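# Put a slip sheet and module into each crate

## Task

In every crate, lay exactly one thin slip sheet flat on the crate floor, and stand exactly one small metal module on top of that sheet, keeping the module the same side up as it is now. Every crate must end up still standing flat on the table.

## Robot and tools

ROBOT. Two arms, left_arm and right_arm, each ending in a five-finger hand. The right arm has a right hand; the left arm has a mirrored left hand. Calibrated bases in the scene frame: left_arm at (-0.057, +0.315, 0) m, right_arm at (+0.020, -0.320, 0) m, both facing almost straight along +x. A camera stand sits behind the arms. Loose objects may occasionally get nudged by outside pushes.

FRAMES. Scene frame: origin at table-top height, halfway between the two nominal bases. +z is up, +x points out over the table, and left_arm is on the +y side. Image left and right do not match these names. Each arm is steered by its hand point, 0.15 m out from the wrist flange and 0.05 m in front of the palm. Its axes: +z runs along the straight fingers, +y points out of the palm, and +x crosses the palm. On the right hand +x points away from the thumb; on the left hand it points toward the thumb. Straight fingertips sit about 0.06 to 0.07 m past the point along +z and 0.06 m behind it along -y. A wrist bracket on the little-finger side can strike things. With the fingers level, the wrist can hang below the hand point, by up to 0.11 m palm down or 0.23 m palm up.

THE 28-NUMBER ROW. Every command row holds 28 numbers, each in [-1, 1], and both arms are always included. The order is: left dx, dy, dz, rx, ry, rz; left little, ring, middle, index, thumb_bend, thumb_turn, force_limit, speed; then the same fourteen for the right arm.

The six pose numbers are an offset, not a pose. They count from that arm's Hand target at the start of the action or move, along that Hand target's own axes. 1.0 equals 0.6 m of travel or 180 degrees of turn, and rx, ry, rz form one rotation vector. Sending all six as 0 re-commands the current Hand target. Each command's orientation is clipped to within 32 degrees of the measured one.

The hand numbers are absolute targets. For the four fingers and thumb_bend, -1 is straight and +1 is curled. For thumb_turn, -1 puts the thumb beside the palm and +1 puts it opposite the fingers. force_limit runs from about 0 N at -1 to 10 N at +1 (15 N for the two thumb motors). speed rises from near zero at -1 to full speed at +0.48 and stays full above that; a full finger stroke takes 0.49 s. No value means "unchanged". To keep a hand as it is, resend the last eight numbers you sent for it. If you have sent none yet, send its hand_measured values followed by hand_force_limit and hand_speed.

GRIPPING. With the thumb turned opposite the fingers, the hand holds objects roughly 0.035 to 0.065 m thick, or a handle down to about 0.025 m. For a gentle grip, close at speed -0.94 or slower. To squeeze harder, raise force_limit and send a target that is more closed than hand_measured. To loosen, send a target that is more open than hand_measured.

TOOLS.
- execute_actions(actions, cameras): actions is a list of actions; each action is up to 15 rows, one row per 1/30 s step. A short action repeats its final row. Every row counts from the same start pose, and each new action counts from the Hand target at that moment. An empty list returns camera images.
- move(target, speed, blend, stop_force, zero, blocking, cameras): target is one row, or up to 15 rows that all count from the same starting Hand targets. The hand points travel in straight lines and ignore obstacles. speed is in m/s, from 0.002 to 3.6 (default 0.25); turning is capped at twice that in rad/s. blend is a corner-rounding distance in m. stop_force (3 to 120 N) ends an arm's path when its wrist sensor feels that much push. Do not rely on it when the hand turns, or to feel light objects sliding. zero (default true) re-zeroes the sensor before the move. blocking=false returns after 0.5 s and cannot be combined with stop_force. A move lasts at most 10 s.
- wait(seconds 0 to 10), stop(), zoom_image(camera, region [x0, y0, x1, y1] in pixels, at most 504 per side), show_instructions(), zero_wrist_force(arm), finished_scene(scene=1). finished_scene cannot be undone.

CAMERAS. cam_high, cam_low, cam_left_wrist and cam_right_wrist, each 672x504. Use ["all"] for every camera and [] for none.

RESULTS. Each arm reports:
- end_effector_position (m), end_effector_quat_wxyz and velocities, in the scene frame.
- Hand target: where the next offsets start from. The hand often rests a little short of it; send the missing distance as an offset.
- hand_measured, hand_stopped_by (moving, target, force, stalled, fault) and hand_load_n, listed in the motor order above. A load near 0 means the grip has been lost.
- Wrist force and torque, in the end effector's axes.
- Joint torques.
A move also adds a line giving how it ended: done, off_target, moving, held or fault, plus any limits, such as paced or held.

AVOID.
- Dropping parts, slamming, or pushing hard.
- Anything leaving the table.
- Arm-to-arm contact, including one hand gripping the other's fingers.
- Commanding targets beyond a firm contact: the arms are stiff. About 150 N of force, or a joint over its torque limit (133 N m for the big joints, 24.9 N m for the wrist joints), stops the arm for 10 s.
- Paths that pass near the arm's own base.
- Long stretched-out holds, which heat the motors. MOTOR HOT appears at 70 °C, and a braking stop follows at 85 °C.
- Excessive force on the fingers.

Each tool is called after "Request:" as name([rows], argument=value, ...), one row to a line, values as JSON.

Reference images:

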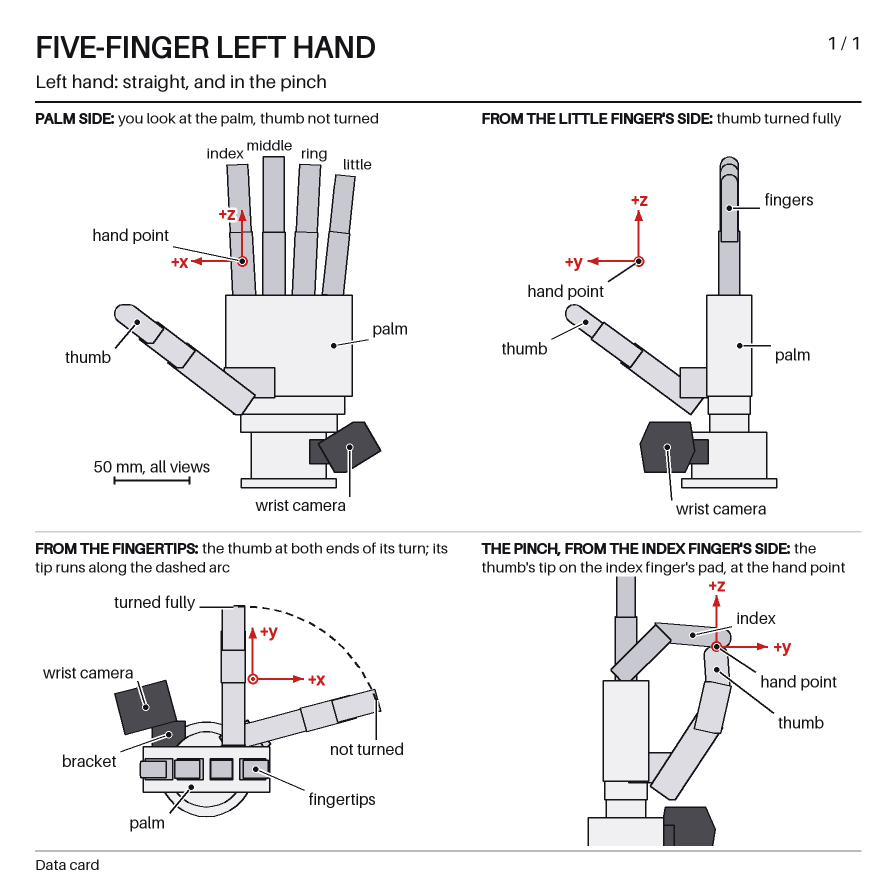

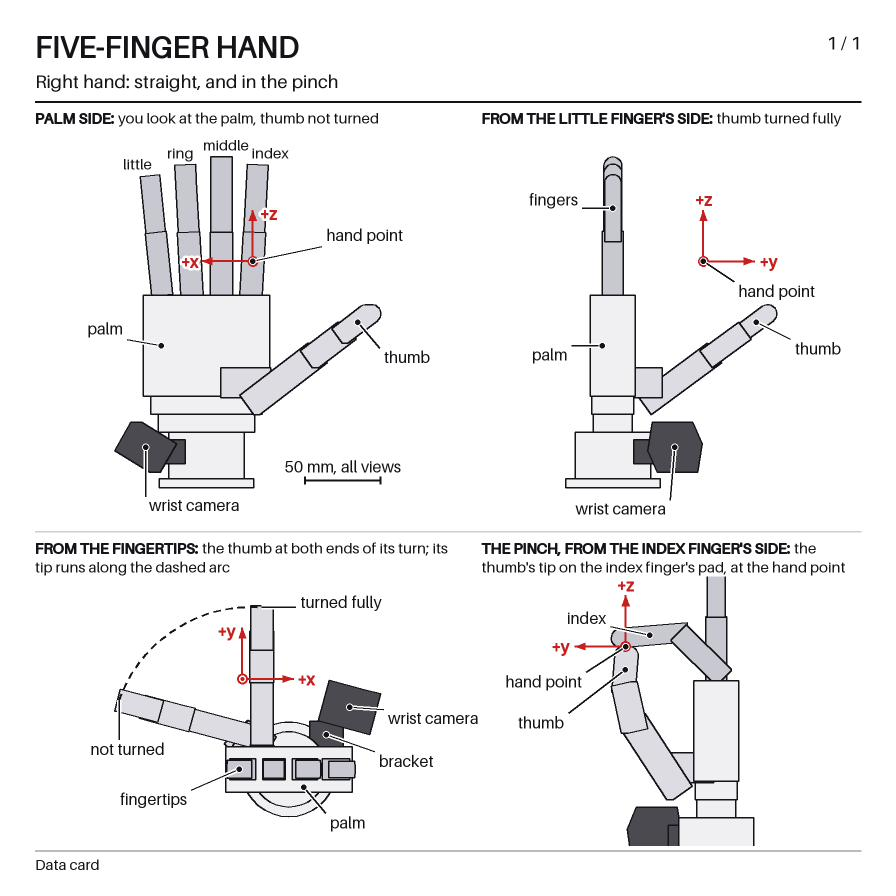

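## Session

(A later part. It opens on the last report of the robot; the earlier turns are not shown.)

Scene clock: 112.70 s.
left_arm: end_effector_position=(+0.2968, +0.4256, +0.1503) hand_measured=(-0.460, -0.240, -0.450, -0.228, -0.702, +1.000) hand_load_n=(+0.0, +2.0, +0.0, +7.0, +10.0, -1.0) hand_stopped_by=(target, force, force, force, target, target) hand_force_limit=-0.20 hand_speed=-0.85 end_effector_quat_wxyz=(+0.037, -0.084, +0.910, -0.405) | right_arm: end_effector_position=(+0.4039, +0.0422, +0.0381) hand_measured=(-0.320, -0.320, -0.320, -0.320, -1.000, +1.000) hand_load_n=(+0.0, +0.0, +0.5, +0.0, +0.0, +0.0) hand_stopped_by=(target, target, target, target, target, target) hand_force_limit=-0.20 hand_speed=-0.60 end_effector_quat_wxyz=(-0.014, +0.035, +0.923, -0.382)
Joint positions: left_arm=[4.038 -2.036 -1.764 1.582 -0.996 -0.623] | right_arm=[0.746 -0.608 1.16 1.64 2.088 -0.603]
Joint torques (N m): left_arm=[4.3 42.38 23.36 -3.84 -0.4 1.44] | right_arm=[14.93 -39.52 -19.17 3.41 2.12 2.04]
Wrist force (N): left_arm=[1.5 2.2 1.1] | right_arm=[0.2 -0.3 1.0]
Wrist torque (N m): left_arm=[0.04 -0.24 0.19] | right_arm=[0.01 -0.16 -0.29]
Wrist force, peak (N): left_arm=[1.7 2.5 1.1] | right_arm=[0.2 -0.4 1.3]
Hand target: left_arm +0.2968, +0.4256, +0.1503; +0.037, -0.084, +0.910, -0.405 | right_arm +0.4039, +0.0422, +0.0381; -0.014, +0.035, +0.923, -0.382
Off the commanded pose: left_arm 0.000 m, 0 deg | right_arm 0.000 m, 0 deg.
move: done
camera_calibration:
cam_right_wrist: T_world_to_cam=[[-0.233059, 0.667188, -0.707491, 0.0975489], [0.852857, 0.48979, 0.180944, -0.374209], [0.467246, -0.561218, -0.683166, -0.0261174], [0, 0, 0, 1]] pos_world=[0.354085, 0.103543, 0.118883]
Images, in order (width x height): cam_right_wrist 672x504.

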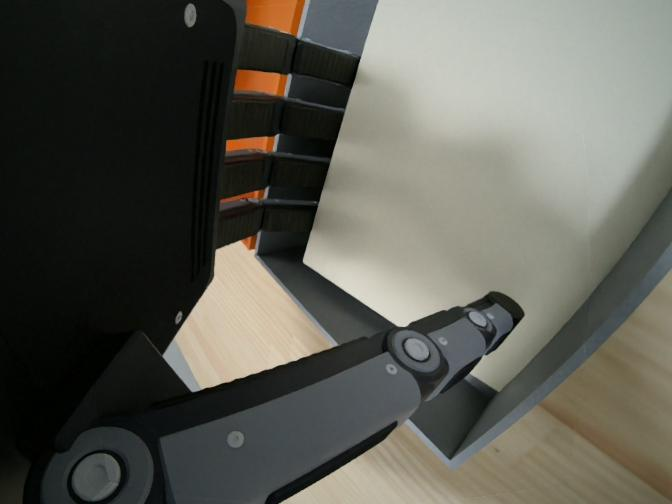

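Request:
move(target=[0,0,0,0,0,0,-0.46,-0.1,-0.1,-0.1,-0.7,1,-0.2,-0.85,0,-0.1,-0.1,0,0,0,-0.32,-0.32,-0.32,-0.32,-1,1,-0.2,-0.6], speed=0.1, cameras=["cam_right_wrist","cam_high","cam_low"])

Scene clock: 114.20 s.
left_arm: end_effector_position=(+0.2968, +0.4256, +0.1503) hand_measured=(-0.460, -0.240, -0.450, -0.228, -0.702, +1.000) hand_load_n=(+0.0, +2.0, +0.0, +7.0, +10.0, -1.0) hand_stopped_by=(target, force, force, force, target, target) hand_force_limit=-0.20 hand_speed=-0.85 end_effector_quat_wxyz=(+0.037, -0.084, +0.910, -0.405) | right_arm: end_effector_position=(+0.4038, +0.0422, +0.1228) hand_measured=(-0.320, -0.320, -0.320, -0.320, -1.000, +1.000) hand_load_n=(+0.0, +0.0, +0.0, +0.0, +0.0, +0.0) hand_stopped_by=(target, target, target, target, target, target) hand_force_limit=-0.20 hand_speed=-0.60 end_effector_quat_wxyz=(-0.014, +0.035, +0.923, -0.383)
Joint positions: left_arm=[4.038 -2.036 -1.764 1.582 -0.996 -0.623] | right_arm=[0.746 -0.71 1.116 1.785 2.088 -0.603]
Joint torques (N m): left_arm=[4.01 43.66 23.69 -3.85 -0.42 1.36] | right_arm=[14.51 -68.51 -22.33 4.61 -0.91 1.9]
Wrist force (N): left_arm=[1.5 2.2 1.0] | right_arm=[0.1 -0.3 0.5]
Wrist torque (N m): left_arm=[0.07 -0.25 0.19] | right_arm=[0.01 -0.13 -0.29]
Wrist force, peak (N): left_arm=[1.6 2.7 1.3] | right_arm=[0.1 0.5 1.8]
Hand target: left_arm +0.2968, +0.4256, +0.1503; +0.037, -0.084, +0.910, -0.405 | right_arm +0.4038, +0.0422, +0.1229; -0.014, +0.035, +0.923, -0.382
Off the commanded pose: left_arm 0.000 m, 0 deg | right_arm 0.000 m, 0 deg.
move: done
camera_calibration:
cam_right_wrist: T_world_to_cam=[[-0.233105, 0.667142, -0.707519, 0.157548], [0.852801, 0.489883, 0.180955, -0.38946], [0.467324, -0.561191, -0.683134, 0.0318251], [0, 0, 0, 1]] pos_world=[0.353985, 0.103543, 0.203684]
Images, in order (width x height): cam_high 672x504, cam_low 672x504, cam_right_wrist 672x504.

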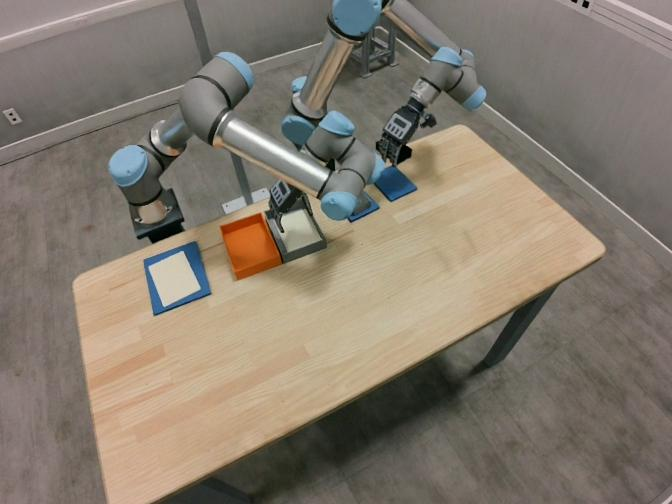

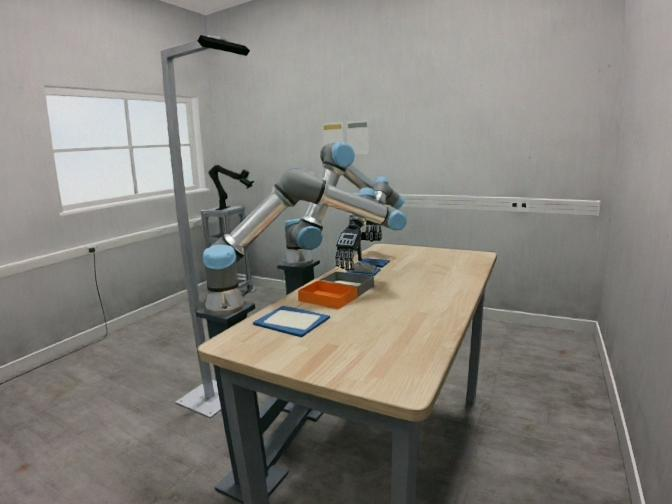

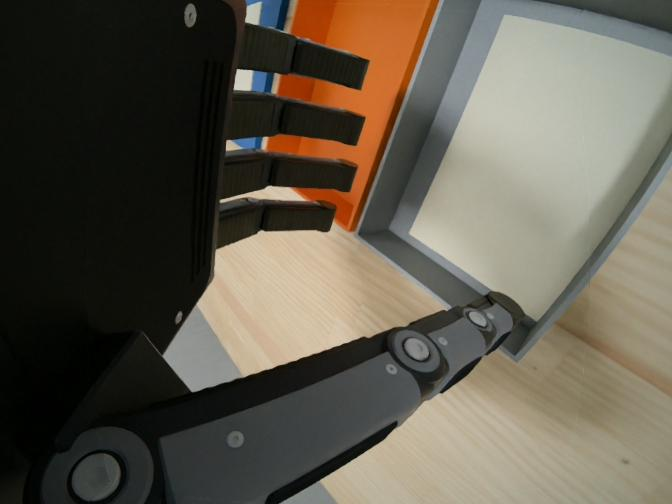

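Request:
move([
  [0.038,-0.413,0.4587,-0.0001,0.064,0.0577,-0.46,-0.1,-0.1,-0.1,-0.7,1,-0.2,-0.85,0.045,-0.4032,0.3796,-0.2499,-0.0094,-0.0227,-0.32,-0.32,-0.32,-0.32,-1,1,-0.2,-0.6],
  [0.038,-0.413,0.4587,-0.0001,0.064,0.0577,-0.46,-0.1,-0.1,-0.1,-0.7,1,-0.2,-0.85,0.045,-0.3644,0.4184,-0.2499,-0.0094,-0.0227,-0.32,-0.32,-0.32,-0.32,-1,1,-0.2,-0.6],
], speed=0.25, blend=[0.02,0], cameras=["all"])

Scene clock: 118.93 s.
left_arm: end_effector_position=(+0.3419, +0.0573, +0.1503) hand_measured=(-0.460, -0.240, -0.450, -0.228, -0.702, +1.000) hand_load_n=(+0.0, +2.0, +0.0, +7.0, +9.5, -1.0) hand_stopped_by=(target, force, force, force, target, target) hand_force_limit=-0.20 hand_speed=-0.85 end_effector_quat_wxyz=(-0.018, +0.040, +0.913, -0.406) | right_arm: end_effector_position=(+0.3520, -0.2869, +0.1001) hand_measured=(-0.320, -0.320, -0.320, -0.320, -1.000, +1.000) hand_load_n=(+0.0, +0.0, +0.0, +0.0, +0.0, +0.0) hand_stopped_by=(target, target, target, target, target, target) hand_force_limit=-0.20 hand_speed=-0.60 end_effector_quat_wxyz=(+0.001, +0.000, +1.000, +0.000)
Joint positions: left_arm=[3.145 -2.046 -1.607 1.942 -0.742 -1.381] | right_arm=[-0.526 -1.44 2.078 0.932 1.57 -2.119]
Joint torques (N m): left_arm=[-8.88 27.75 25.02 0.07 0.09 -2.25] | right_arm=[-11.59 -6 -8.24 0.61 -1.65 -2.36]
Wrist force (N): left_arm=[1.4 2.3 0.7] | right_arm=[0.0 -0.2 -0.1]
Wrist torque (N m): left_arm=[0.13 -0.19 0.15] | right_arm=[0.02 0.02 0.02]
Wrist force, peak (N): left_arm=[1.4 3.5 -0.3] | right_arm=[0.0 -1.2 -1.3]
Hand target: left_arm +0.3419, +0.0573, +0.1503; -0.018, +0.040, +0.913, -0.406 | right_arm +0.3520, -0.2870, +0.1000; +0.001, +0.000, +1.000, +0.000
Off the commanded pose: left_arm 0.000 m, 0 deg | right_arm 0.000 m, 0 deg.
move: done; blend cut to 0.0165 m at target 1
camera_calibration:
cam_left_wrist: T_world_to_cam=[[-0.301204, -0.60927, 0.73353, 0.0263923], [-0.799989, 0.580093, 0.153331, 0.223855], [-0.518936, -0.540632, -0.662135, 0.427113], [0, 0, 0, 1]] pos_world=[0.408675, 0.117134, 0.229123]
cam_right_wrist: T_world_to_cam=[[-0.283163, 0.958134, -0.0423969, 0.383473], [0.813266, 0.263311, 0.518909, -0.264799], [0.508348, 0.112456, -0.853778, 0.0517315], [0, 0, 0, 1]] pos_world=[0.29764, -0.303512, 0.197832]

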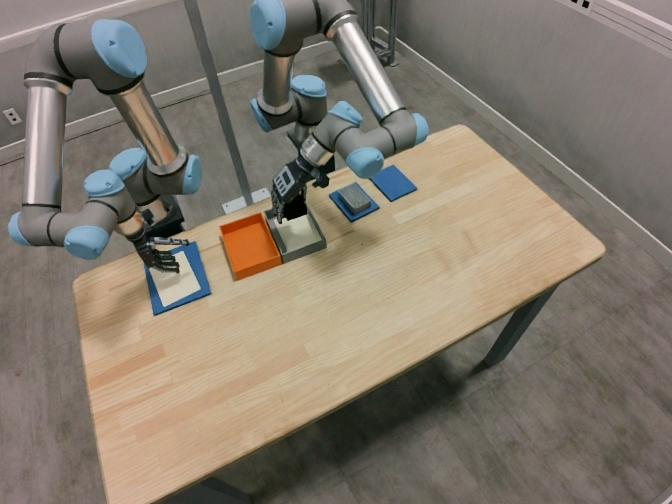

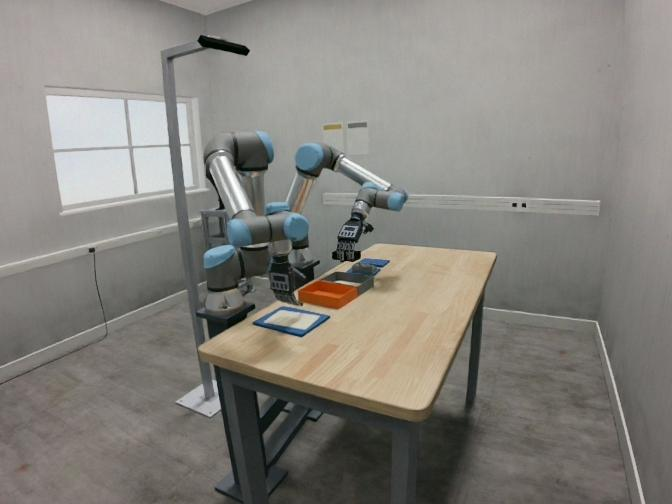

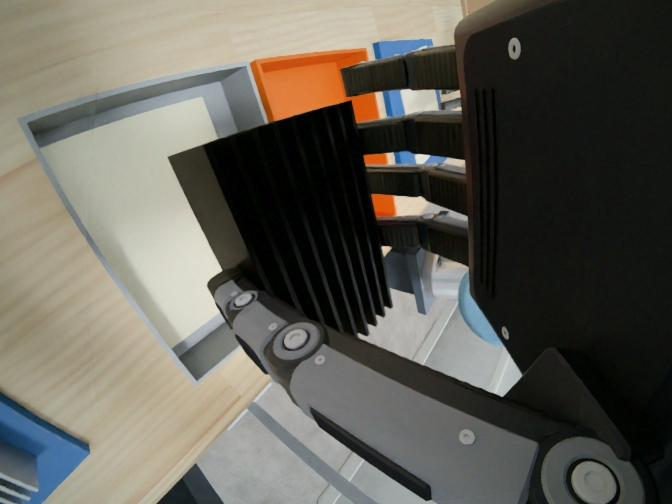

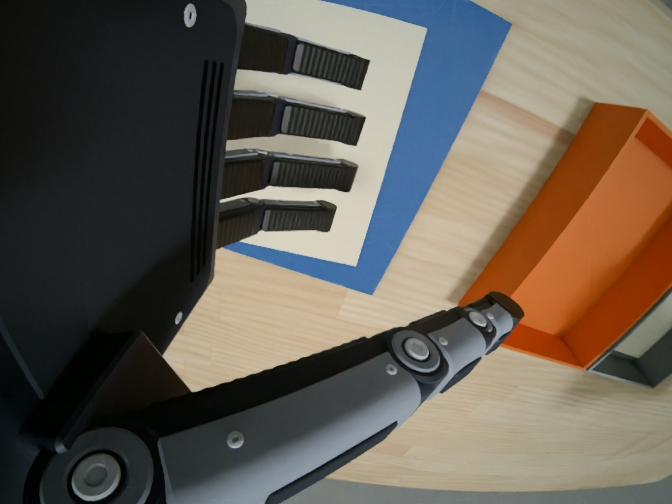

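Request:
move(target=[0,0.1304,0.1176,0,0,0,-0.46,-0.1,-0.1,-0.1,-0.7,1,-0.2,-0.85,-0.0183,0.025,0.0533,0,0,0,0.2,-0.3,-0.22,-0.3,-1,-1,0,0], speed=0.15, cameras=["cam_left_wrist","cam_right_wrist","cam_high"])

Scene clock: 121.70 s.
left_arm: end_effector_position=(+0.3419, +0.0573, +0.0449) hand_measured=(-0.460, -0.240, -0.450, -0.228, -0.702, +1.000) hand_load_n=(+0.0, +2.5, +0.0, +7.0, +9.5, -1.0) hand_stopped_by=(target, force, force, force, target, target) hand_force_limit=-0.20 hand_speed=-0.85 end_effector_quat_wxyz=(-0.018, +0.040, +0.913, -0.406) | right_arm: end_effector_position=(+0.3629, -0.2720, +0.0680) hand_measured=(+0.200, -0.300, -0.220, -0.300, -1.000, -1.000) hand_load_n=(+0.0, +0.0, +0.0, +0.0, +0.0, +0.0) hand_stopped_by=(target, target, target, target, target, target) hand_force_limit=0.00 hand_speed=0.00 end_effector_quat_wxyz=(+0.000, +0.000, +1.000, +0.000)
Joint positions: left_arm=[3.145 -2.192 -1.692 2.173 -0.742 -1.382] | right_arm=[-0.459 -1.362 2.087 0.845 1.57 -2.053]
Joint torques (N m): left_arm=[-9.59 30.12 4.37 0.06 2.49 -2.17] | right_arm=[14.74 -8.35 -16.32 0.52 2.12 2.01]
Wrist force (N): left_arm=[2.4 2.2 0.7] | right_arm=[-0.1 0.0 0.0]
Wrist torque (N m): left_arm=[0.12 -0.27 0.26] | right_arm=[0.02 0.02 -0.09]
Wrist force, peak (N): left_arm=[2.4 3.3 1.3] | right_arm=[-0.1 -0.6 -0.7]
Hand target: left_arm +0.3419, +0.0573, +0.0449; -0.018, +0.040, +0.913, -0.406 | right_arm +0.3630, -0.2720, +0.0680; +0.001, +0.000, +1.000, +0.000
Off the commanded pose: left_arm 0.000 m, 0 deg | right_arm 0.000 m, 0 deg.
move: done
camera_calibration:
cam_left_wrist: T_world_to_cam=[[-0.301156, -0.609305, 0.733521, 0.103558], [-0.800006, 0.580056, 0.153376, 0.240065], [-0.518936, -0.540631, -0.662135, 0.357336], [0, 0, 0, 1]] pos_world=[0.408675, 0.117034, 0.123823]
cam_right_wrist: T_world_to_cam=[[-0.283203, 0.958128, -0.0422759, 0.370945], [0.813302, 0.263289, 0.518863, -0.261073], [0.508268, 0.11256, -0.853811, 0.0172035], [0, 0, 0, 1]] pos_world=[0.30864, -0.288612, 0.165832]
Images, in order (width x height): cam_high 672x504, cam_left_wrist 672x504, cam_right_wrist 672x504.

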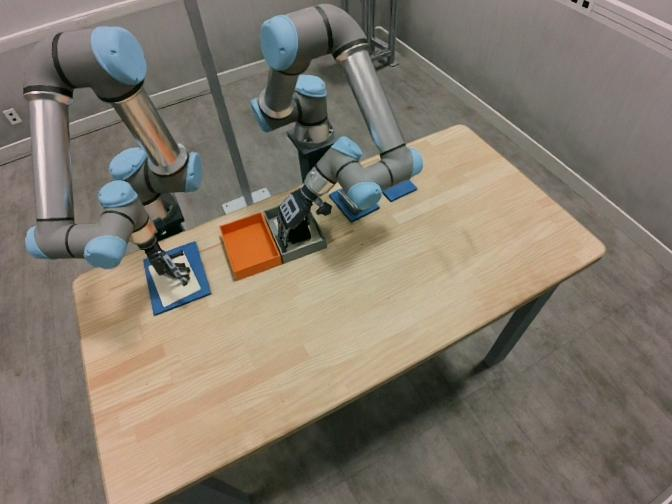

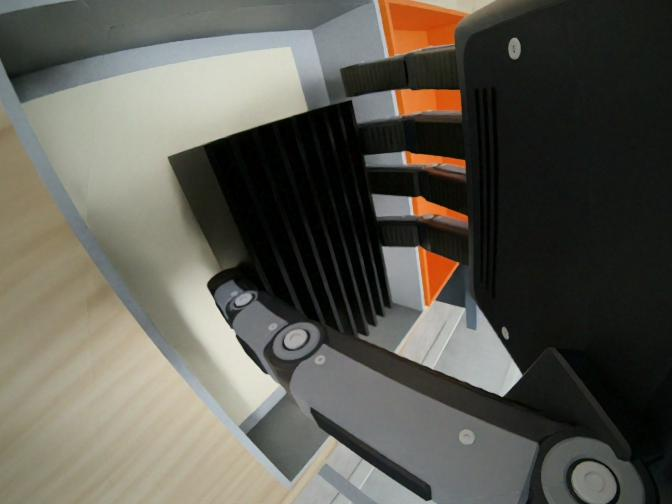

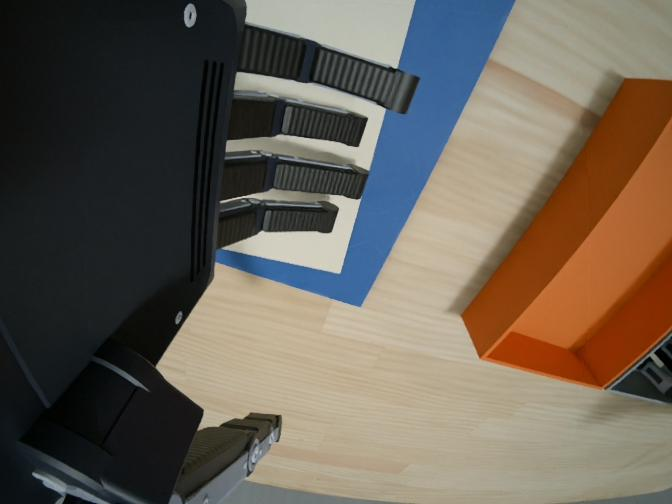

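Request:
move(target=[0,0.02154,0.01944,0,0,0,-0.46,-0.1,-0.1,-0.1,-0.7,1,-0.2,-0.85,0,0,0.0225,0,0,0,0.2,-0.3,-0.22,-0.3,-1,-1,0,0], speed=0.018, stop_force=6, cameras=["cam_left_wrist","cam_right_wrist"])

Scene clock: 123.90 s.
left_arm: end_effector_position=(+0.3419, +0.0573, +0.0303) hand_measured=(-0.460, -0.240, -0.450, -0.228, -0.702, +1.000) hand_load_n=(+0.0, +2.5, +0.0, +6.5, +9.5, -1.0) hand_stopped_by=(target, force, force, force, target, target) hand_force_limit=-0.20 hand_speed=-0.85 end_effector_quat_wxyz=(-0.018, +0.040, +0.913, -0.406) | right_arm: end_effector_position=(+0.3630, -0.2720, +0.0561) hand_measured=(+0.200, -0.300, -0.220, -0.300, -1.000, -1.000) hand_load_n=(+0.0, -2.0, +0.0, -2.0, +0.0, +0.0) hand_stopped_by=(target, target, target, target, target, target) hand_force_limit=0.00 hand_speed=0.00 end_effector_quat_wxyz=(+0.000, +0.000, +1.000, +0.000)
Joint positions: left_arm=[3.145 -2.215 -1.698 2.203 -0.742 -1.382] | right_arm=[-0.459 -1.34 2.099 0.811 1.57 -2.053]
Joint torques (N m): left_arm=[-6.85 49.33 22.12 -5.18 0.07 -1.68] | right_arm=[13.53 -36.76 -17.47 4.19 -0.73 1.35]
Wrist force (N): left_arm=[1.9 2.3 0.6] | right_arm=[0.0 -1.7 -6.1]
Wrist torque (N m): left_arm=[0.14 -0.21 0.23] | right_arm=[0.12 0.15 -0.13]
Wrist force, peak (N): left_arm=[1.9 -5.5 -6.7] | right_arm=[-0.3 -3.8 -11.2]
Hand target: left_arm +0.3419, +0.0573, +0.0303; -0.018, +0.040, +0.913, -0.406 (not the last commanded pose) | right_arm +0.3630, -0.2720, +0.0561; +0.000, +0.000, +1.000, +0.000 (not the last commanded pose)
Off the commanded pose: left_arm 0.003 m, 0 deg | right_arm 0.002 m, 0 deg.
move: contact (left_arm, right_arm)
camera_calibration:
cam_left_wrist: T_world_to_cam=[[-0.301165, -0.60923, 0.733579, 0.114299], [-0.79998, 0.580101, 0.153342, 0.242228], [-0.518971, -0.540668, -0.662078, 0.347563], [0, 0, 0, 1]] pos_world=[0.408576, 0.117034, 0.109123]
cam_right_wrist: T_world_to_cam=[[-0.283155, 0.958138, -0.0423582, 0.370439], [0.813315, 0.263293, 0.51884, -0.254846], [0.508273, 0.112461, -0.853821, 0.00692888], [0, 0, 0, 1]] pos_world=[0.30864, -0.288612, 0.153832]
Images, in order (width x height): cam_left_wrist 672x504, cam_right_wrist 672x504.

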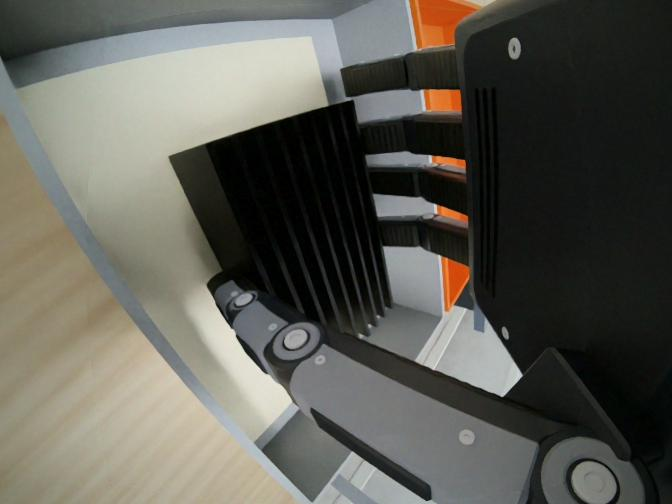

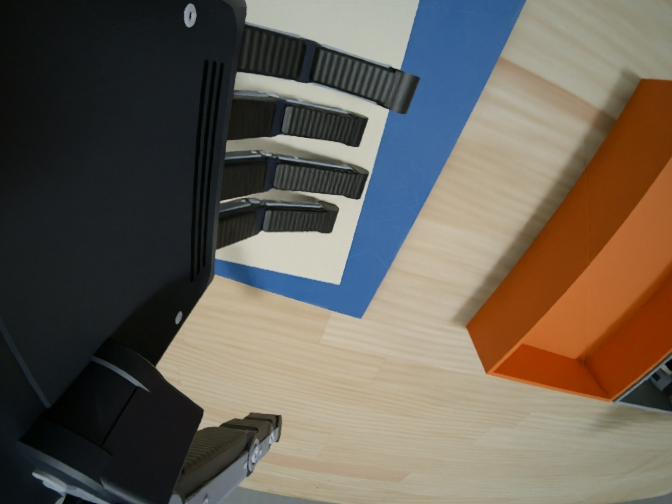

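Request:
move([
  [0,0.00124,0.00112,0,0,0,-0.46,-0.1,-0.1,-0.1,-0.7,1,-0.2,-0.85,0,0,0,0,0,0,0.2,-0.3,-0.22,-0.3,-1,-1,0,0],
  [0,0.00124,0.00112,0,0,0,-0.46,-0.4,-0.46,-0.4,-0.84,1,-0.2,-0.5,0,0,0,0,0,0,0.2,-0.3,-0.22,-0.3,-1,-1,0,0],
], speed=0.02, cameras=["cam_left_wrist"])

Scene clock: 126.73 s.
left_arm: end_effector_position=(+0.3419, +0.0573, +0.0293) hand_measured=(-0.460, -0.400, -0.460, -0.400, -0.840, +1.000) hand_load_n=(+0.0, +0.0, +0.0, +0.0, +0.0, +0.0) hand_stopped_by=(target, target, target, target, target, target) hand_force_limit=-0.20 hand_speed=-0.50 end_effector_quat_wxyz=(-0.018, +0.040, +0.913, -0.406) | right_arm: end_effector_position=(+0.3630, -0.2720, +0.0561) hand_measured=(+0.200, -0.300, -0.220, -0.300, -1.000, -1.000) hand_load_n=(+0.0, -2.0, +0.0, -2.0, +0.0, +0.0) hand_stopped_by=(target, target, target, target, target, target) hand_force_limit=0.00 hand_speed=0.00 end_effector_quat_wxyz=(+0.000, +0.000, +1.000, +0.000)
Joint positions: left_arm=[3.145 -2.217 -1.699 2.205 -0.742 -1.382] | right_arm=[-0.459 -1.34 2.099 0.811 1.57 -2.053]
Joint torques (N m): left_arm=[-2.15 34.17 6.22 -2.14 0.2 -0.92] | right_arm=[10.46 -37.14 -18.29 3.91 -1.81 -0.52]
Wrist force (N): left_arm=[2.2 0.2 -1.2] | right_arm=[0.0 -1.9 -5.9]
Wrist torque (N m): left_arm=[0.14 -0.27 0.28] | right_arm=[0.10 0.16 -0.13]
Wrist force, peak (N): left_arm=[0.8 -6.3 -8.5] | right_arm=[0.0 -1.9 -6.1]
Hand target: left_arm +0.3419, +0.0573, +0.0293; -0.018, +0.040, +0.913, -0.406 | right_arm +0.3630, -0.2720, +0.0561; +0.000, +0.000, +1.000, +0.000
Off the commanded pose: left_arm 0.000 m, 0 deg | right_arm 0.000 m, 0 deg.
move: done
camera_calibration:
cam_left_wrist: T_world_to_cam=[[-0.301204, -0.60927, 0.73353, 0.115058], [-0.799989, 0.580093, 0.153331, 0.242387], [-0.518936, -0.540632, -0.662135, 0.346888], [0, 0, 0, 1]] pos_world=[0.408575, 0.117034, 0.108123]
Images, in order (width x height): cam_left_wrist 672x504.

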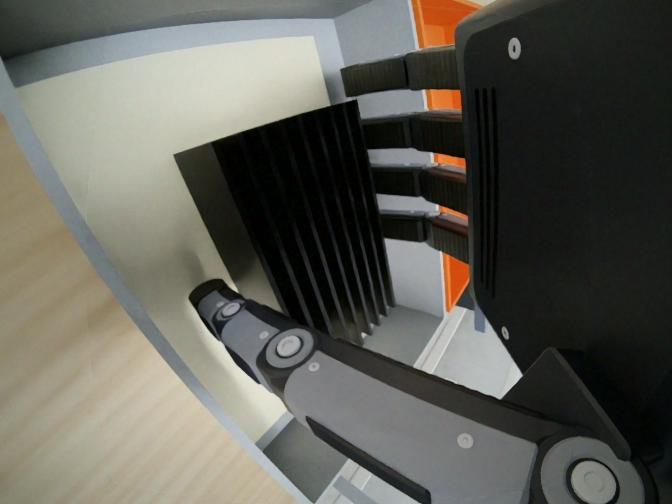

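Request:
move(target=[0,-0.1486,-0.1341,0,0,0,-0.46,-0.4,-0.46,-0.4,-0.84,1,-0.2,-0.5,0,-0.1967,0.001,0,0,0,0.2,-0.3,-0.22,-0.3,-1,-1,0,0], speed=0.09, cameras=["all"])

Scene clock: 128.77 s.
left_arm: end_effector_position=(+0.3419, +0.0573, +0.1494) hand_measured=(-0.460, -0.400, -0.460, -0.400, -0.840, +1.000) hand_load_n=(+0.0, +0.0, +0.0, +0.0, +0.0, +0.0) hand_stopped_by=(target, target, target, target, target, target) hand_force_limit=-0.20 hand_speed=-0.50 end_effector_quat_wxyz=(-0.018, +0.040, +0.913, -0.406) | right_arm: end_effector_position=(+0.3630, -0.3899, +0.0555) hand_measured=(+0.200, -0.300, -0.220, -0.300, -1.000, -1.000) hand_load_n=(+0.0, -4.5, +0.0, -5.5, +0.0, +0.0) hand_stopped_by=(target, target, target, target, target, target) hand_force_limit=0.00 hand_speed=0.00 end_effector_quat_wxyz=(+0.000, +0.000, +1.000, +0.000)
Joint positions: left_arm=[3.145 -2.047 -1.608 1.944 -0.742 -1.381] | right_arm=[-0.779 -1.283 2.023 0.83 1.57 -2.373]
Joint torques (N m): left_arm=[5.33 44.83 23.87 -4.88 -0.11 2.23] | right_arm=[-15.18 -10.64 -19.08 3.24 -1 -2.18]
Wrist force (N): left_arm=[1.7 0.6 -0.7] | right_arm=[0.1 1.7 -8.4]
Wrist torque (N m): left_arm=[0.09 -0.24 0.16] | right_arm=[0.02 0.18 0.06]
Wrist force, peak (N): left_arm=[2.2 0.0 -1.5] | right_arm=[0.1 3.2 -9.3]
Hand target: left_arm +0.3419, +0.0574, +0.1494; -0.018, +0.040, +0.913, -0.406 | right_arm +0.3630, -0.3900, +0.0555; +0.000, +0.000, +1.000, +0.000
Off the commanded pose: left_arm 0.000 m, 0 deg | right_arm 0.000 m, 0 deg.
move: done
camera_calibration:
cam_left_wrist: T_world_to_cam=[[-0.301165, -0.60923, 0.733579, 0.0270211], [-0.79998, 0.580101, 0.153342, 0.223987], [-0.518971, -0.540668, -0.662078, 0.426522], [0, 0, 0, 1]] pos_world=[0.408676, 0.117134, 0.228223]
cam_right_wrist: T_world_to_cam=[[-0.283203, 0.958128, -0.0422759, 0.483376], [0.813302, 0.263289, 0.518863, -0.223494], [0.508268, 0.11256, -0.853811, 0.0197163], [0, 0, 0, 1]] pos_world=[0.30864, -0.406512, 0.153232]

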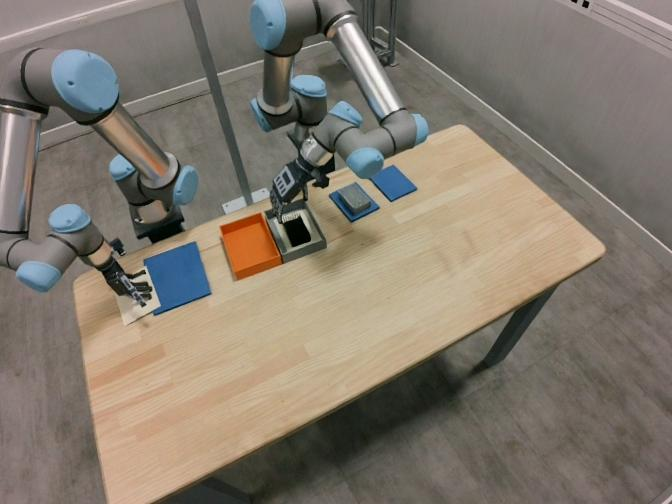

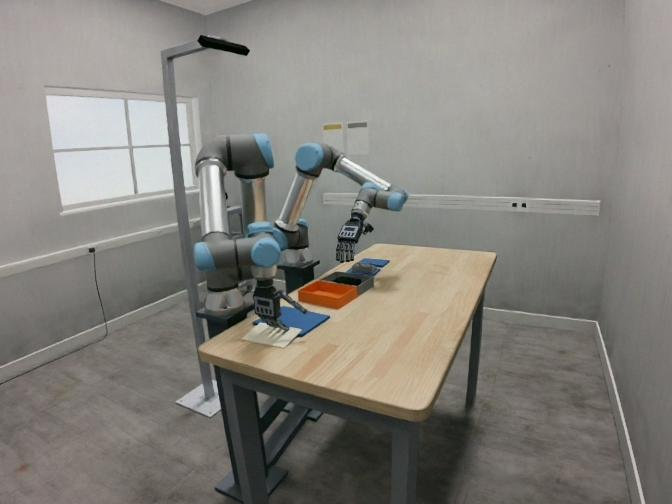

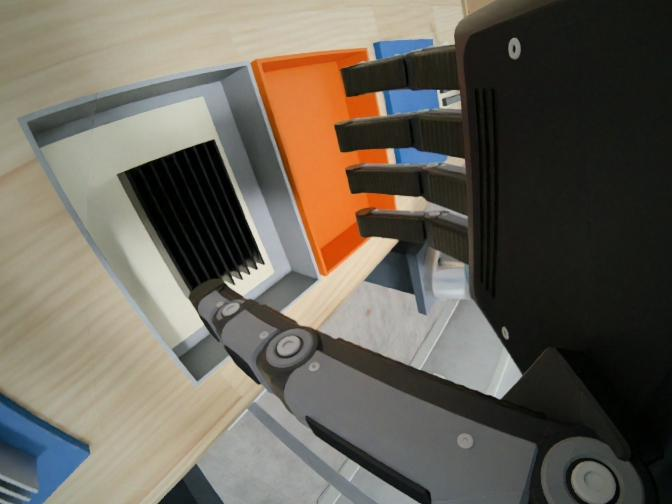

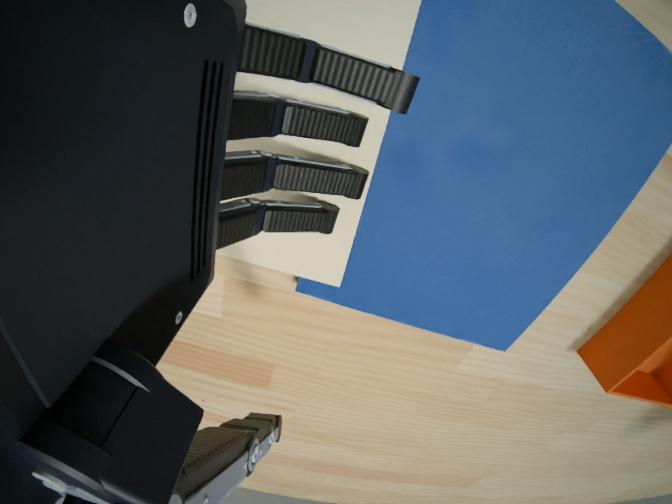

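Request:
move([
  [0.0323,0.1183,-0.1312,0,-0.0175,-0.0158,-0.8,-0.8,-0.8,-0.8,-1,1,-0.2,-0.5,0,0,-0.025,0,0,0,0.2,-0.3,-0.22,-0.3,-1,-1,0,0],
  [0.0646,0.2367,-0.2625,0,-0.0351,-0.0317,-0.8,-0.8,-0.8,-0.8,-1,1,-0.2,-0.5,0,-0.0783,-0.025,0,0,0,0.2,-0.3,-0.22,-0.3,-1,-1,0,0],
], blend=[0.01,0], speed=0.25, cameras=["all"])

Scene clock: 131.80 s.
left_arm: end_effector_position=(+0.3218, +0.2719, +0.1493) hand_measured=(-0.800, -0.800, -0.800, -0.800, -1.000, +1.000) hand_load_n=(+0.0, +0.0, +0.0, +0.0, +0.0, +0.5) hand_stopped_by=(target, target, target, target, target, target) hand_force_limit=-0.20 hand_speed=-0.50 end_effector_quat_wxyz=(+0.012, -0.028, +0.913, -0.406) | right_arm: end_effector_position=(+0.3629, -0.4370, +0.0705) hand_measured=(+0.200, -0.300, -0.220, -0.300, -1.000, -1.000) hand_load_n=(+0.0, +0.0, +0.0, +0.0, +0.0, +0.0) hand_stopped_by=(target, target, target, target, target, target) hand_force_limit=0.00 hand_speed=0.00 end_effector_quat_wxyz=(+0.000, +0.000, +1.000, +0.000)
Joint positions: left_arm=[3.686 -1.979 -1.819 1.723 -0.87 -0.863] | right_arm=[-0.876 -1.265 1.946 0.889 1.57 -2.469]
Joint torques (N m): left_arm=[6.41 21.87 7.66 -5.05 -0.37 2.2] | right_arm=[-12.97 -13.05 -19.92 4.72 -1.63 -2.32]
Wrist force (N): left_arm=[1.4 0.5 -0.4] | right_arm=[-0.5 -0.2 -0.1]
Wrist torque (N m): left_arm=[0.01 -0.18 0.15] | right_arm=[0.01 0.10 -0.03]
Wrist force, peak (N): left_arm=[1.9 1.6 -1.4] | right_arm=[-0.3 1.9 -8.6]
Hand target: left_arm +0.3218, +0.2720, +0.1493; +0.012, -0.028, +0.913, -0.406 | right_arm +0.3629, -0.4370, +0.0705; +0.000, +0.000, +1.000, +0.000
Off the commanded pose: left_arm 0.000 m, 0 deg | right_arm 0.000 m, 0 deg.
move: done
camera_calibration:
cam_left_wrist: T_world_to_cam=[[-0.207529, -0.647177, 0.733548, 0.131946], [-0.877009, 0.455276, 0.153554, 0.142107], [-0.433344, -0.611461, -0.662063, 0.523714], [0, 0, 0, 1]] pos_world=[0.37896, 0.340925, 0.228122]
cam_right_wrist: T_world_to_cam=[[-0.283203, 0.958128, -0.0422759, 0.529042], [0.813302, 0.263289, 0.518863, -0.218902], [0.508268, 0.11256, -0.853811, 0.0378138], [0, 0, 0, 1]] pos_world=[0.30864, -0.453512, 0.168232]

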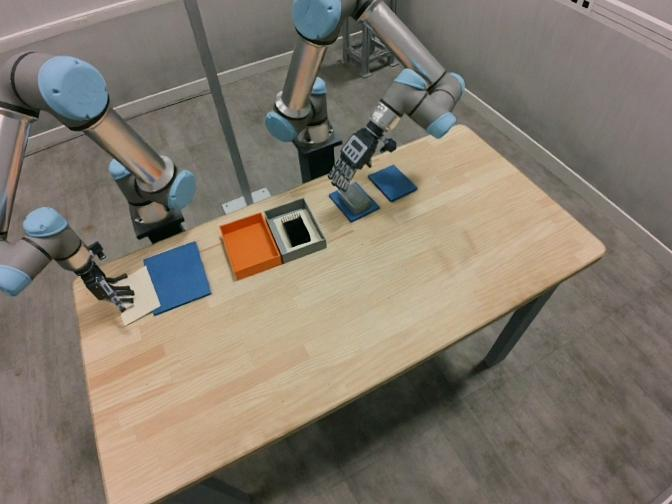

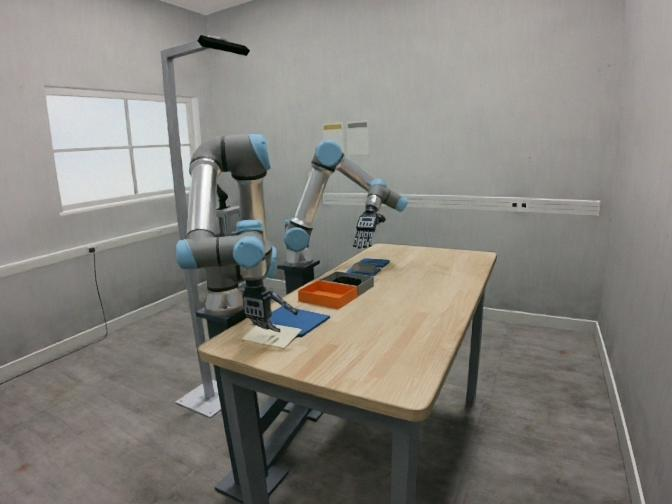

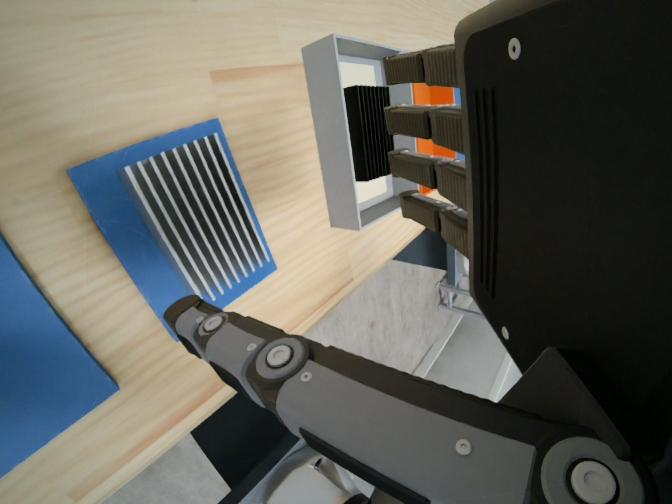

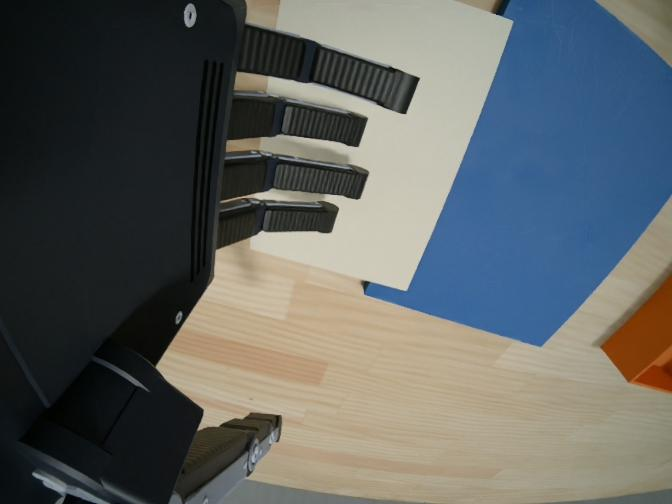

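Request:
move([
  [0,0,0,0,0,0,-0.8,-0.8,-0.8,-0.8,-1,1,-0.2,-0.5,0,0,0.0235,0,0,0,0.2,-0.3,-0.22,-0.3,-1,-1,0,0],
  [0,0,0,0,0,0,-0.8,-0.8,-0.8,-0.8,-1,1,-0.2,-0.5,0,0,0.0425,0,0,0,0.2,-0.3,-0.22,-0.3,-1,-1,0,0],
], speed=[0.06,0.018], stop_force=8)

Scene clock: 133.73 s.
left_arm: end_effector_position=(+0.3218, +0.2720, +0.1493) hand_measured=(-0.800, -0.800, -0.800, -0.800, -1.000, +1.000) hand_load_n=(+0.0, +0.0, +0.0, +0.0, +0.0, +0.5) hand_stopped_by=(target, target, target, target, target, target) hand_force_limit=-0.20 hand_speed=-0.50 end_effector_quat_wxyz=(+0.012, -0.028, +0.913, -0.406) | right_arm: end_effector_position=(+0.3629, -0.4370, +0.0508) hand_measured=(+0.200, -0.300, -0.220, -0.300, -1.000, -1.000) hand_load_n=(+0.0, -3.0, +0.0, -3.0, +0.0, +0.0) hand_stopped_by=(target, target, target, target, target, target) hand_force_limit=0.00 hand_speed=0.00 end_effector_quat_wxyz=(+0.000, +0.000, +1.000, +0.000)
Joint positions: left_arm=[3.686 -1.979 -1.819 1.723 -0.87 -0.863] | right_arm=[-0.876 -1.232 1.965 0.837 1.57 -2.469]
Joint torques (N m): left_arm=[6.18 21.72 21.94 -4.95 -0.36 2.29] | right_arm=[-5.51 -40.73 -16.94 3.9 -0.59 0.09]
Wrist force (N): left_arm=[1.6 0.5 -0.3] | right_arm=[-0.4 -2.1 -8.7]
Wrist torque (N m): left_arm=[0.02 -0.20 0.16] | right_arm=[0.14 0.28 -0.08]
Wrist force, peak (N): left_arm=[1.9 0.8 -0.5] | right_arm=[-0.3 -4.7 -16.4]
Hand target: left_arm +0.3218, +0.2720, +0.1493; +0.012, -0.028, +0.913, -0.406 | right_arm +0.3629, -0.4370, +0.0508; +0.000, +0.000, +1.000, +0.000 (not the last commanded pose)
Off the commanded pose: left_arm 0.000 m, 0 deg | right_arm 0.006 m, 0 deg.
move: contact (right_arm); path passed 1 of 2 targets

Request:
move([
  [0,0.1105,0.0997,0,0,0,-0.8,-0.8,-0.8,-0.8,-1,1,-0.2,-0.5,0,-0.0367,0.0013,0,0,0,0.2,-0.3,-0.22,-0.3,-1,-1,0,0],
  [0,0.141,0.1272,0,0,0,-0.8,-0.8,-0.8,-0.8,-1,1,-0.2,-0.5,0,-0.07,0.0025,0,0,0,0.2,-0.3,-0.22,-0.3,-1,-1,0,0],
], speed=[0.13,0.06], blend=[0.008,0], cameras=["cam_left_wrist","cam_right_wrist"])

Scene clock: 135.70 s.
left_arm: end_effector_position=(+0.3218, +0.2719, +0.0355) hand_measured=(-0.800, -0.800, -0.800, -0.800, -1.000, +1.000) hand_load_n=(+0.0, +0.0, +0.0, +0.0, +0.0, +0.0) hand_stopped_by=(target, target, target, target, target, target) hand_force_limit=-0.20 hand_speed=-0.50 end_effector_quat_wxyz=(+0.012, -0.028, +0.913, -0.406) | right_arm: end_effector_position=(+0.3629, -0.4790, +0.0493) hand_measured=(+0.200, -0.300, -0.220, -0.300, -1.000, -1.000) hand_load_n=(+0.0, +0.0, +0.0, +0.0, +0.0, +0.0) hand_stopped_by=(target, target, target, target, target, target) hand_force_limit=0.00 hand_speed=0.00 end_effector_quat_wxyz=(+0.000, +0.000, +1.000, +0.000)
Joint positions: left_arm=[3.686 -2.177 -1.885 1.988 -0.87 -0.863] | right_arm=[-0.948 -1.184 1.897 0.857 1.57 -2.542]
Joint torques (N m): left_arm=[-8.98 25.6 1.51 0.01 2.14 -2.07] | right_arm=[-12.99 -16.84 -20.76 4.73 -0.21 -1.94]
Wrist force (N): left_arm=[1.8 0.6 -0.7] | right_arm=[-0.4 -0.5 0.1]
Wrist torque (N m): left_arm=[0.09 -0.24 0.16] | right_arm=[-0.04 0.09 -0.04]
Wrist force, peak (N): left_arm=[2.1 0.6 -0.6] | right_arm=[-0.5 -2.0 -9.0]
Hand target: left_arm +0.3218, +0.2719, +0.0354; +0.012, -0.028, +0.913, -0.406 | right_arm +0.3629, -0.4790, +0.0493; +0.000, +0.000, +1.000, +0.000
Off the commanded pose: left_arm 0.000 m, 0 deg | right_arm 0.000 m, 0 deg.
move: done
camera_calibration:
cam_left_wrist: T_world_to_cam=[[-0.207594, -0.647143, 0.73356, 0.215435], [-0.876994, 0.455324, 0.1535, 0.159566], [-0.433344, -0.611462, -0.662063, 0.448372], [0, 0, 0, 1]] pos_world=[0.37896, 0.340926, 0.114322]
cam_right_wrist: T_world_to_cam=[[-0.28316, 0.958137, -0.0423567, 0.568391], [0.81334, 0.263303, 0.518796, -0.196839], [0.508231, 0.112452, -0.853848, 0.0244035], [0, 0, 0, 1]] pos_world=[0.30864, -0.495512, 0.147032]
Images, in order (width x height): cam_left_wrist 672x504, cam_right_wrist 672x504.

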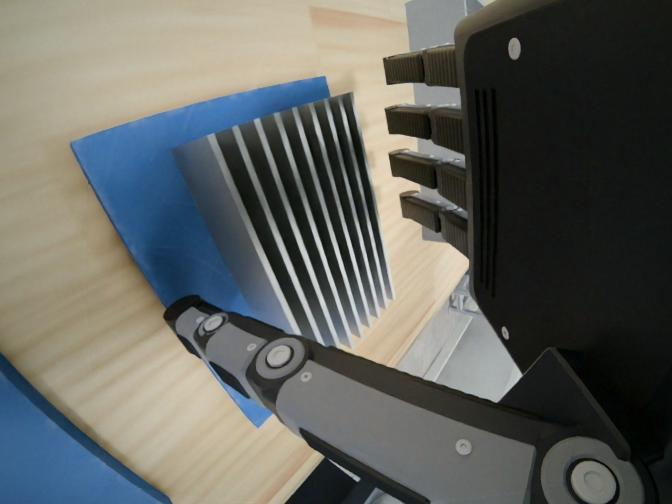

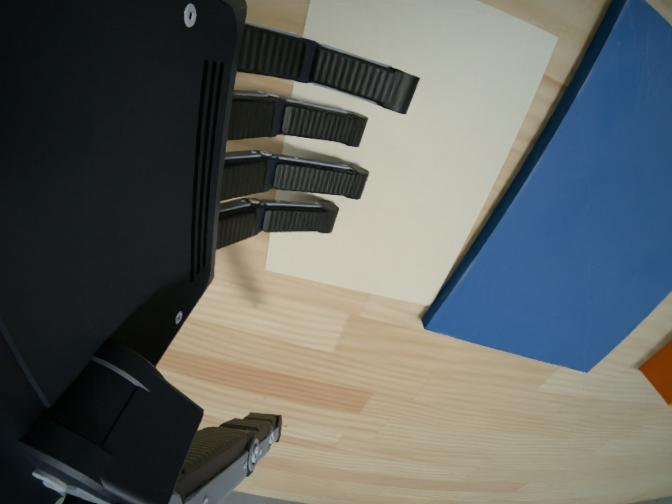

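Request:
move([
  [0,0,0,0,0,0,-0.46,-0.46,-0.46,-0.46,-0.7,1,-0.2,-0.5,0,0,-0.02,0,0,0,0.2,-0.3,-0.22,-0.3,-1,-1,0,0],
  [0,0,0,0,0,0,-0.46,-0.46,-0.46,-0.46,-0.7,1,-0.2,-0.5,0,0.0717,-0.02,0,0,0,0.2,-0.3,-0.22,-0.3,-1,-1,0,0],
  [0,0,0,0,0,0,-0.46,-0.1,-0.1,-0.1,-0.7,1,-0.2,-0.85,0,0.0717,0,0,0,0,0.2,-0.3,-0.22,-0.3,-1,-1,0,0],
], speed=0.15, blend=[0.005,0.005,0])

Scene clock: 139.37 s.
left_arm: end_effector_position=(+0.3218, +0.2719, +0.0354) hand_measured=(-0.460, -0.240, -0.450, -0.240, -0.702, +1.000) hand_load_n=(+0.0, +3.0, +6.0, +3.5, +7.0, +0.5) hand_stopped_by=(target, force, force, force, target, target) hand_force_limit=-0.20 hand_speed=-0.85 end_effector_quat_wxyz=(+0.012, -0.028, +0.913, -0.406) | right_arm: end_effector_position=(+0.3630, -0.4360, +0.0493) hand_measured=(+0.200, -0.300, -0.220, -0.300, -1.000, -1.000) hand_load_n=(+0.0, +0.0, +0.0, +0.0, +0.0, +0.0) hand_stopped_by=(target, target, target, target, target, target) hand_force_limit=0.00 hand_speed=0.00 end_effector_quat_wxyz=(+0.000, +0.000, +1.000, +0.000)
Joint positions: left_arm=[3.686 -2.177 -1.885 1.988 -0.87 -0.863] | right_arm=[-0.874 -1.231 1.968 0.833 1.57 -2.468]
Joint torques (N m): left_arm=[-3.24 25.86 8.88 -3.63 -0.97 -1.87] | right_arm=[13.84 -14.23 -4.75 0.49 1.97 2.01]
Wrist force (N): left_arm=[2.0 -6.7 -4.3] | right_arm=[-0.5 -0.4 -0.1]
Wrist torque (N m): left_arm=[0.14 -0.32 0.34] | right_arm=[-0.03 0.09 -0.13]
Wrist force, peak (N): left_arm=[1.8 -7.2 -3.8] | right_arm=[-0.5 -1.3 0.0]
Hand target: left_arm +0.3218, +0.2719, +0.0354; +0.012, -0.028, +0.913, -0.406 | right_arm +0.3630, -0.4360, +0.0493; +0.000, +0.000, +1.000, +0.000
Off the commanded pose: left_arm 0.000 m, 0 deg | right_arm 0.000 m, 0 deg.
move: done; blend cut to 0 m at target 1

Request:
move(target=[0,0,0,0,0,0,-0.46,-0.1,-0.1,-0.1,-0.7,1,-0.2,-0.85,0,0,0.0155,0,0,0,0.2,-0.3,-0.22,-0.3,-1,-1,0,0], speed=0.018, stop_force=9)

Scene clock: 140.80 s.
left_arm: end_effector_position=(+0.3218, +0.2719, +0.0354) hand_measured=(-0.460, -0.240, -0.450, -0.240, -0.702, +1.000) hand_load_n=(+0.0, +3.0, +5.5, +3.5, +6.5, +0.5) hand_stopped_by=(target, force, force, force, target, target) hand_force_limit=-0.20 hand_speed=-0.85 end_effector_quat_wxyz=(+0.012, -0.028, +0.913, -0.406) | right_arm: end_effector_position=(+0.3629, -0.4360, +0.0459) hand_measured=(+0.200, -0.300, -0.220, -0.300, -1.000, -1.000) hand_load_n=(+0.0, -3.0, +0.0, -3.0, +0.0, +0.0) hand_stopped_by=(target, target, target, target, target, target) hand_force_limit=0.00 hand_speed=0.00 end_effector_quat_wxyz=(+0.000, +0.000, +1.000, +0.000)
Joint positions: left_arm=[3.686 -2.177 -1.885 1.988 -0.87 -0.863] | right_arm=[-0.874 -1.225 1.971 0.824 1.57 -2.468]
Joint torques (N m): left_arm=[-0.2 26.59 13.74 -3.65 -1.41 -1.82] | right_arm=[12.65 -41.51 -17.37 4.1 -1.15 1.12]
Wrist force (N): left_arm=[1.7 -6.5 -4.2] | right_arm=[-0.5 -2.7 -8.8]
Wrist torque (N m): left_arm=[0.18 -0.29 0.31] | right_arm=[0.19 0.28 -0.18]
Wrist force, peak (N): left_arm=[2.2 -6.7 -4.5] | right_arm=[-0.4 -5.8 -16.3]
Hand target: left_arm +0.3218, +0.2719, +0.0354; +0.012, -0.028, +0.913, -0.406 | right_arm +0.3629, -0.4360, +0.0459; +0.000, +0.000, +1.000, +0.000 (not the last commanded pose)
Off the commanded pose: left_arm 0.000 m, 0 deg | right_arm 0.006 m, 0 deg.
move: contact (right_arm)


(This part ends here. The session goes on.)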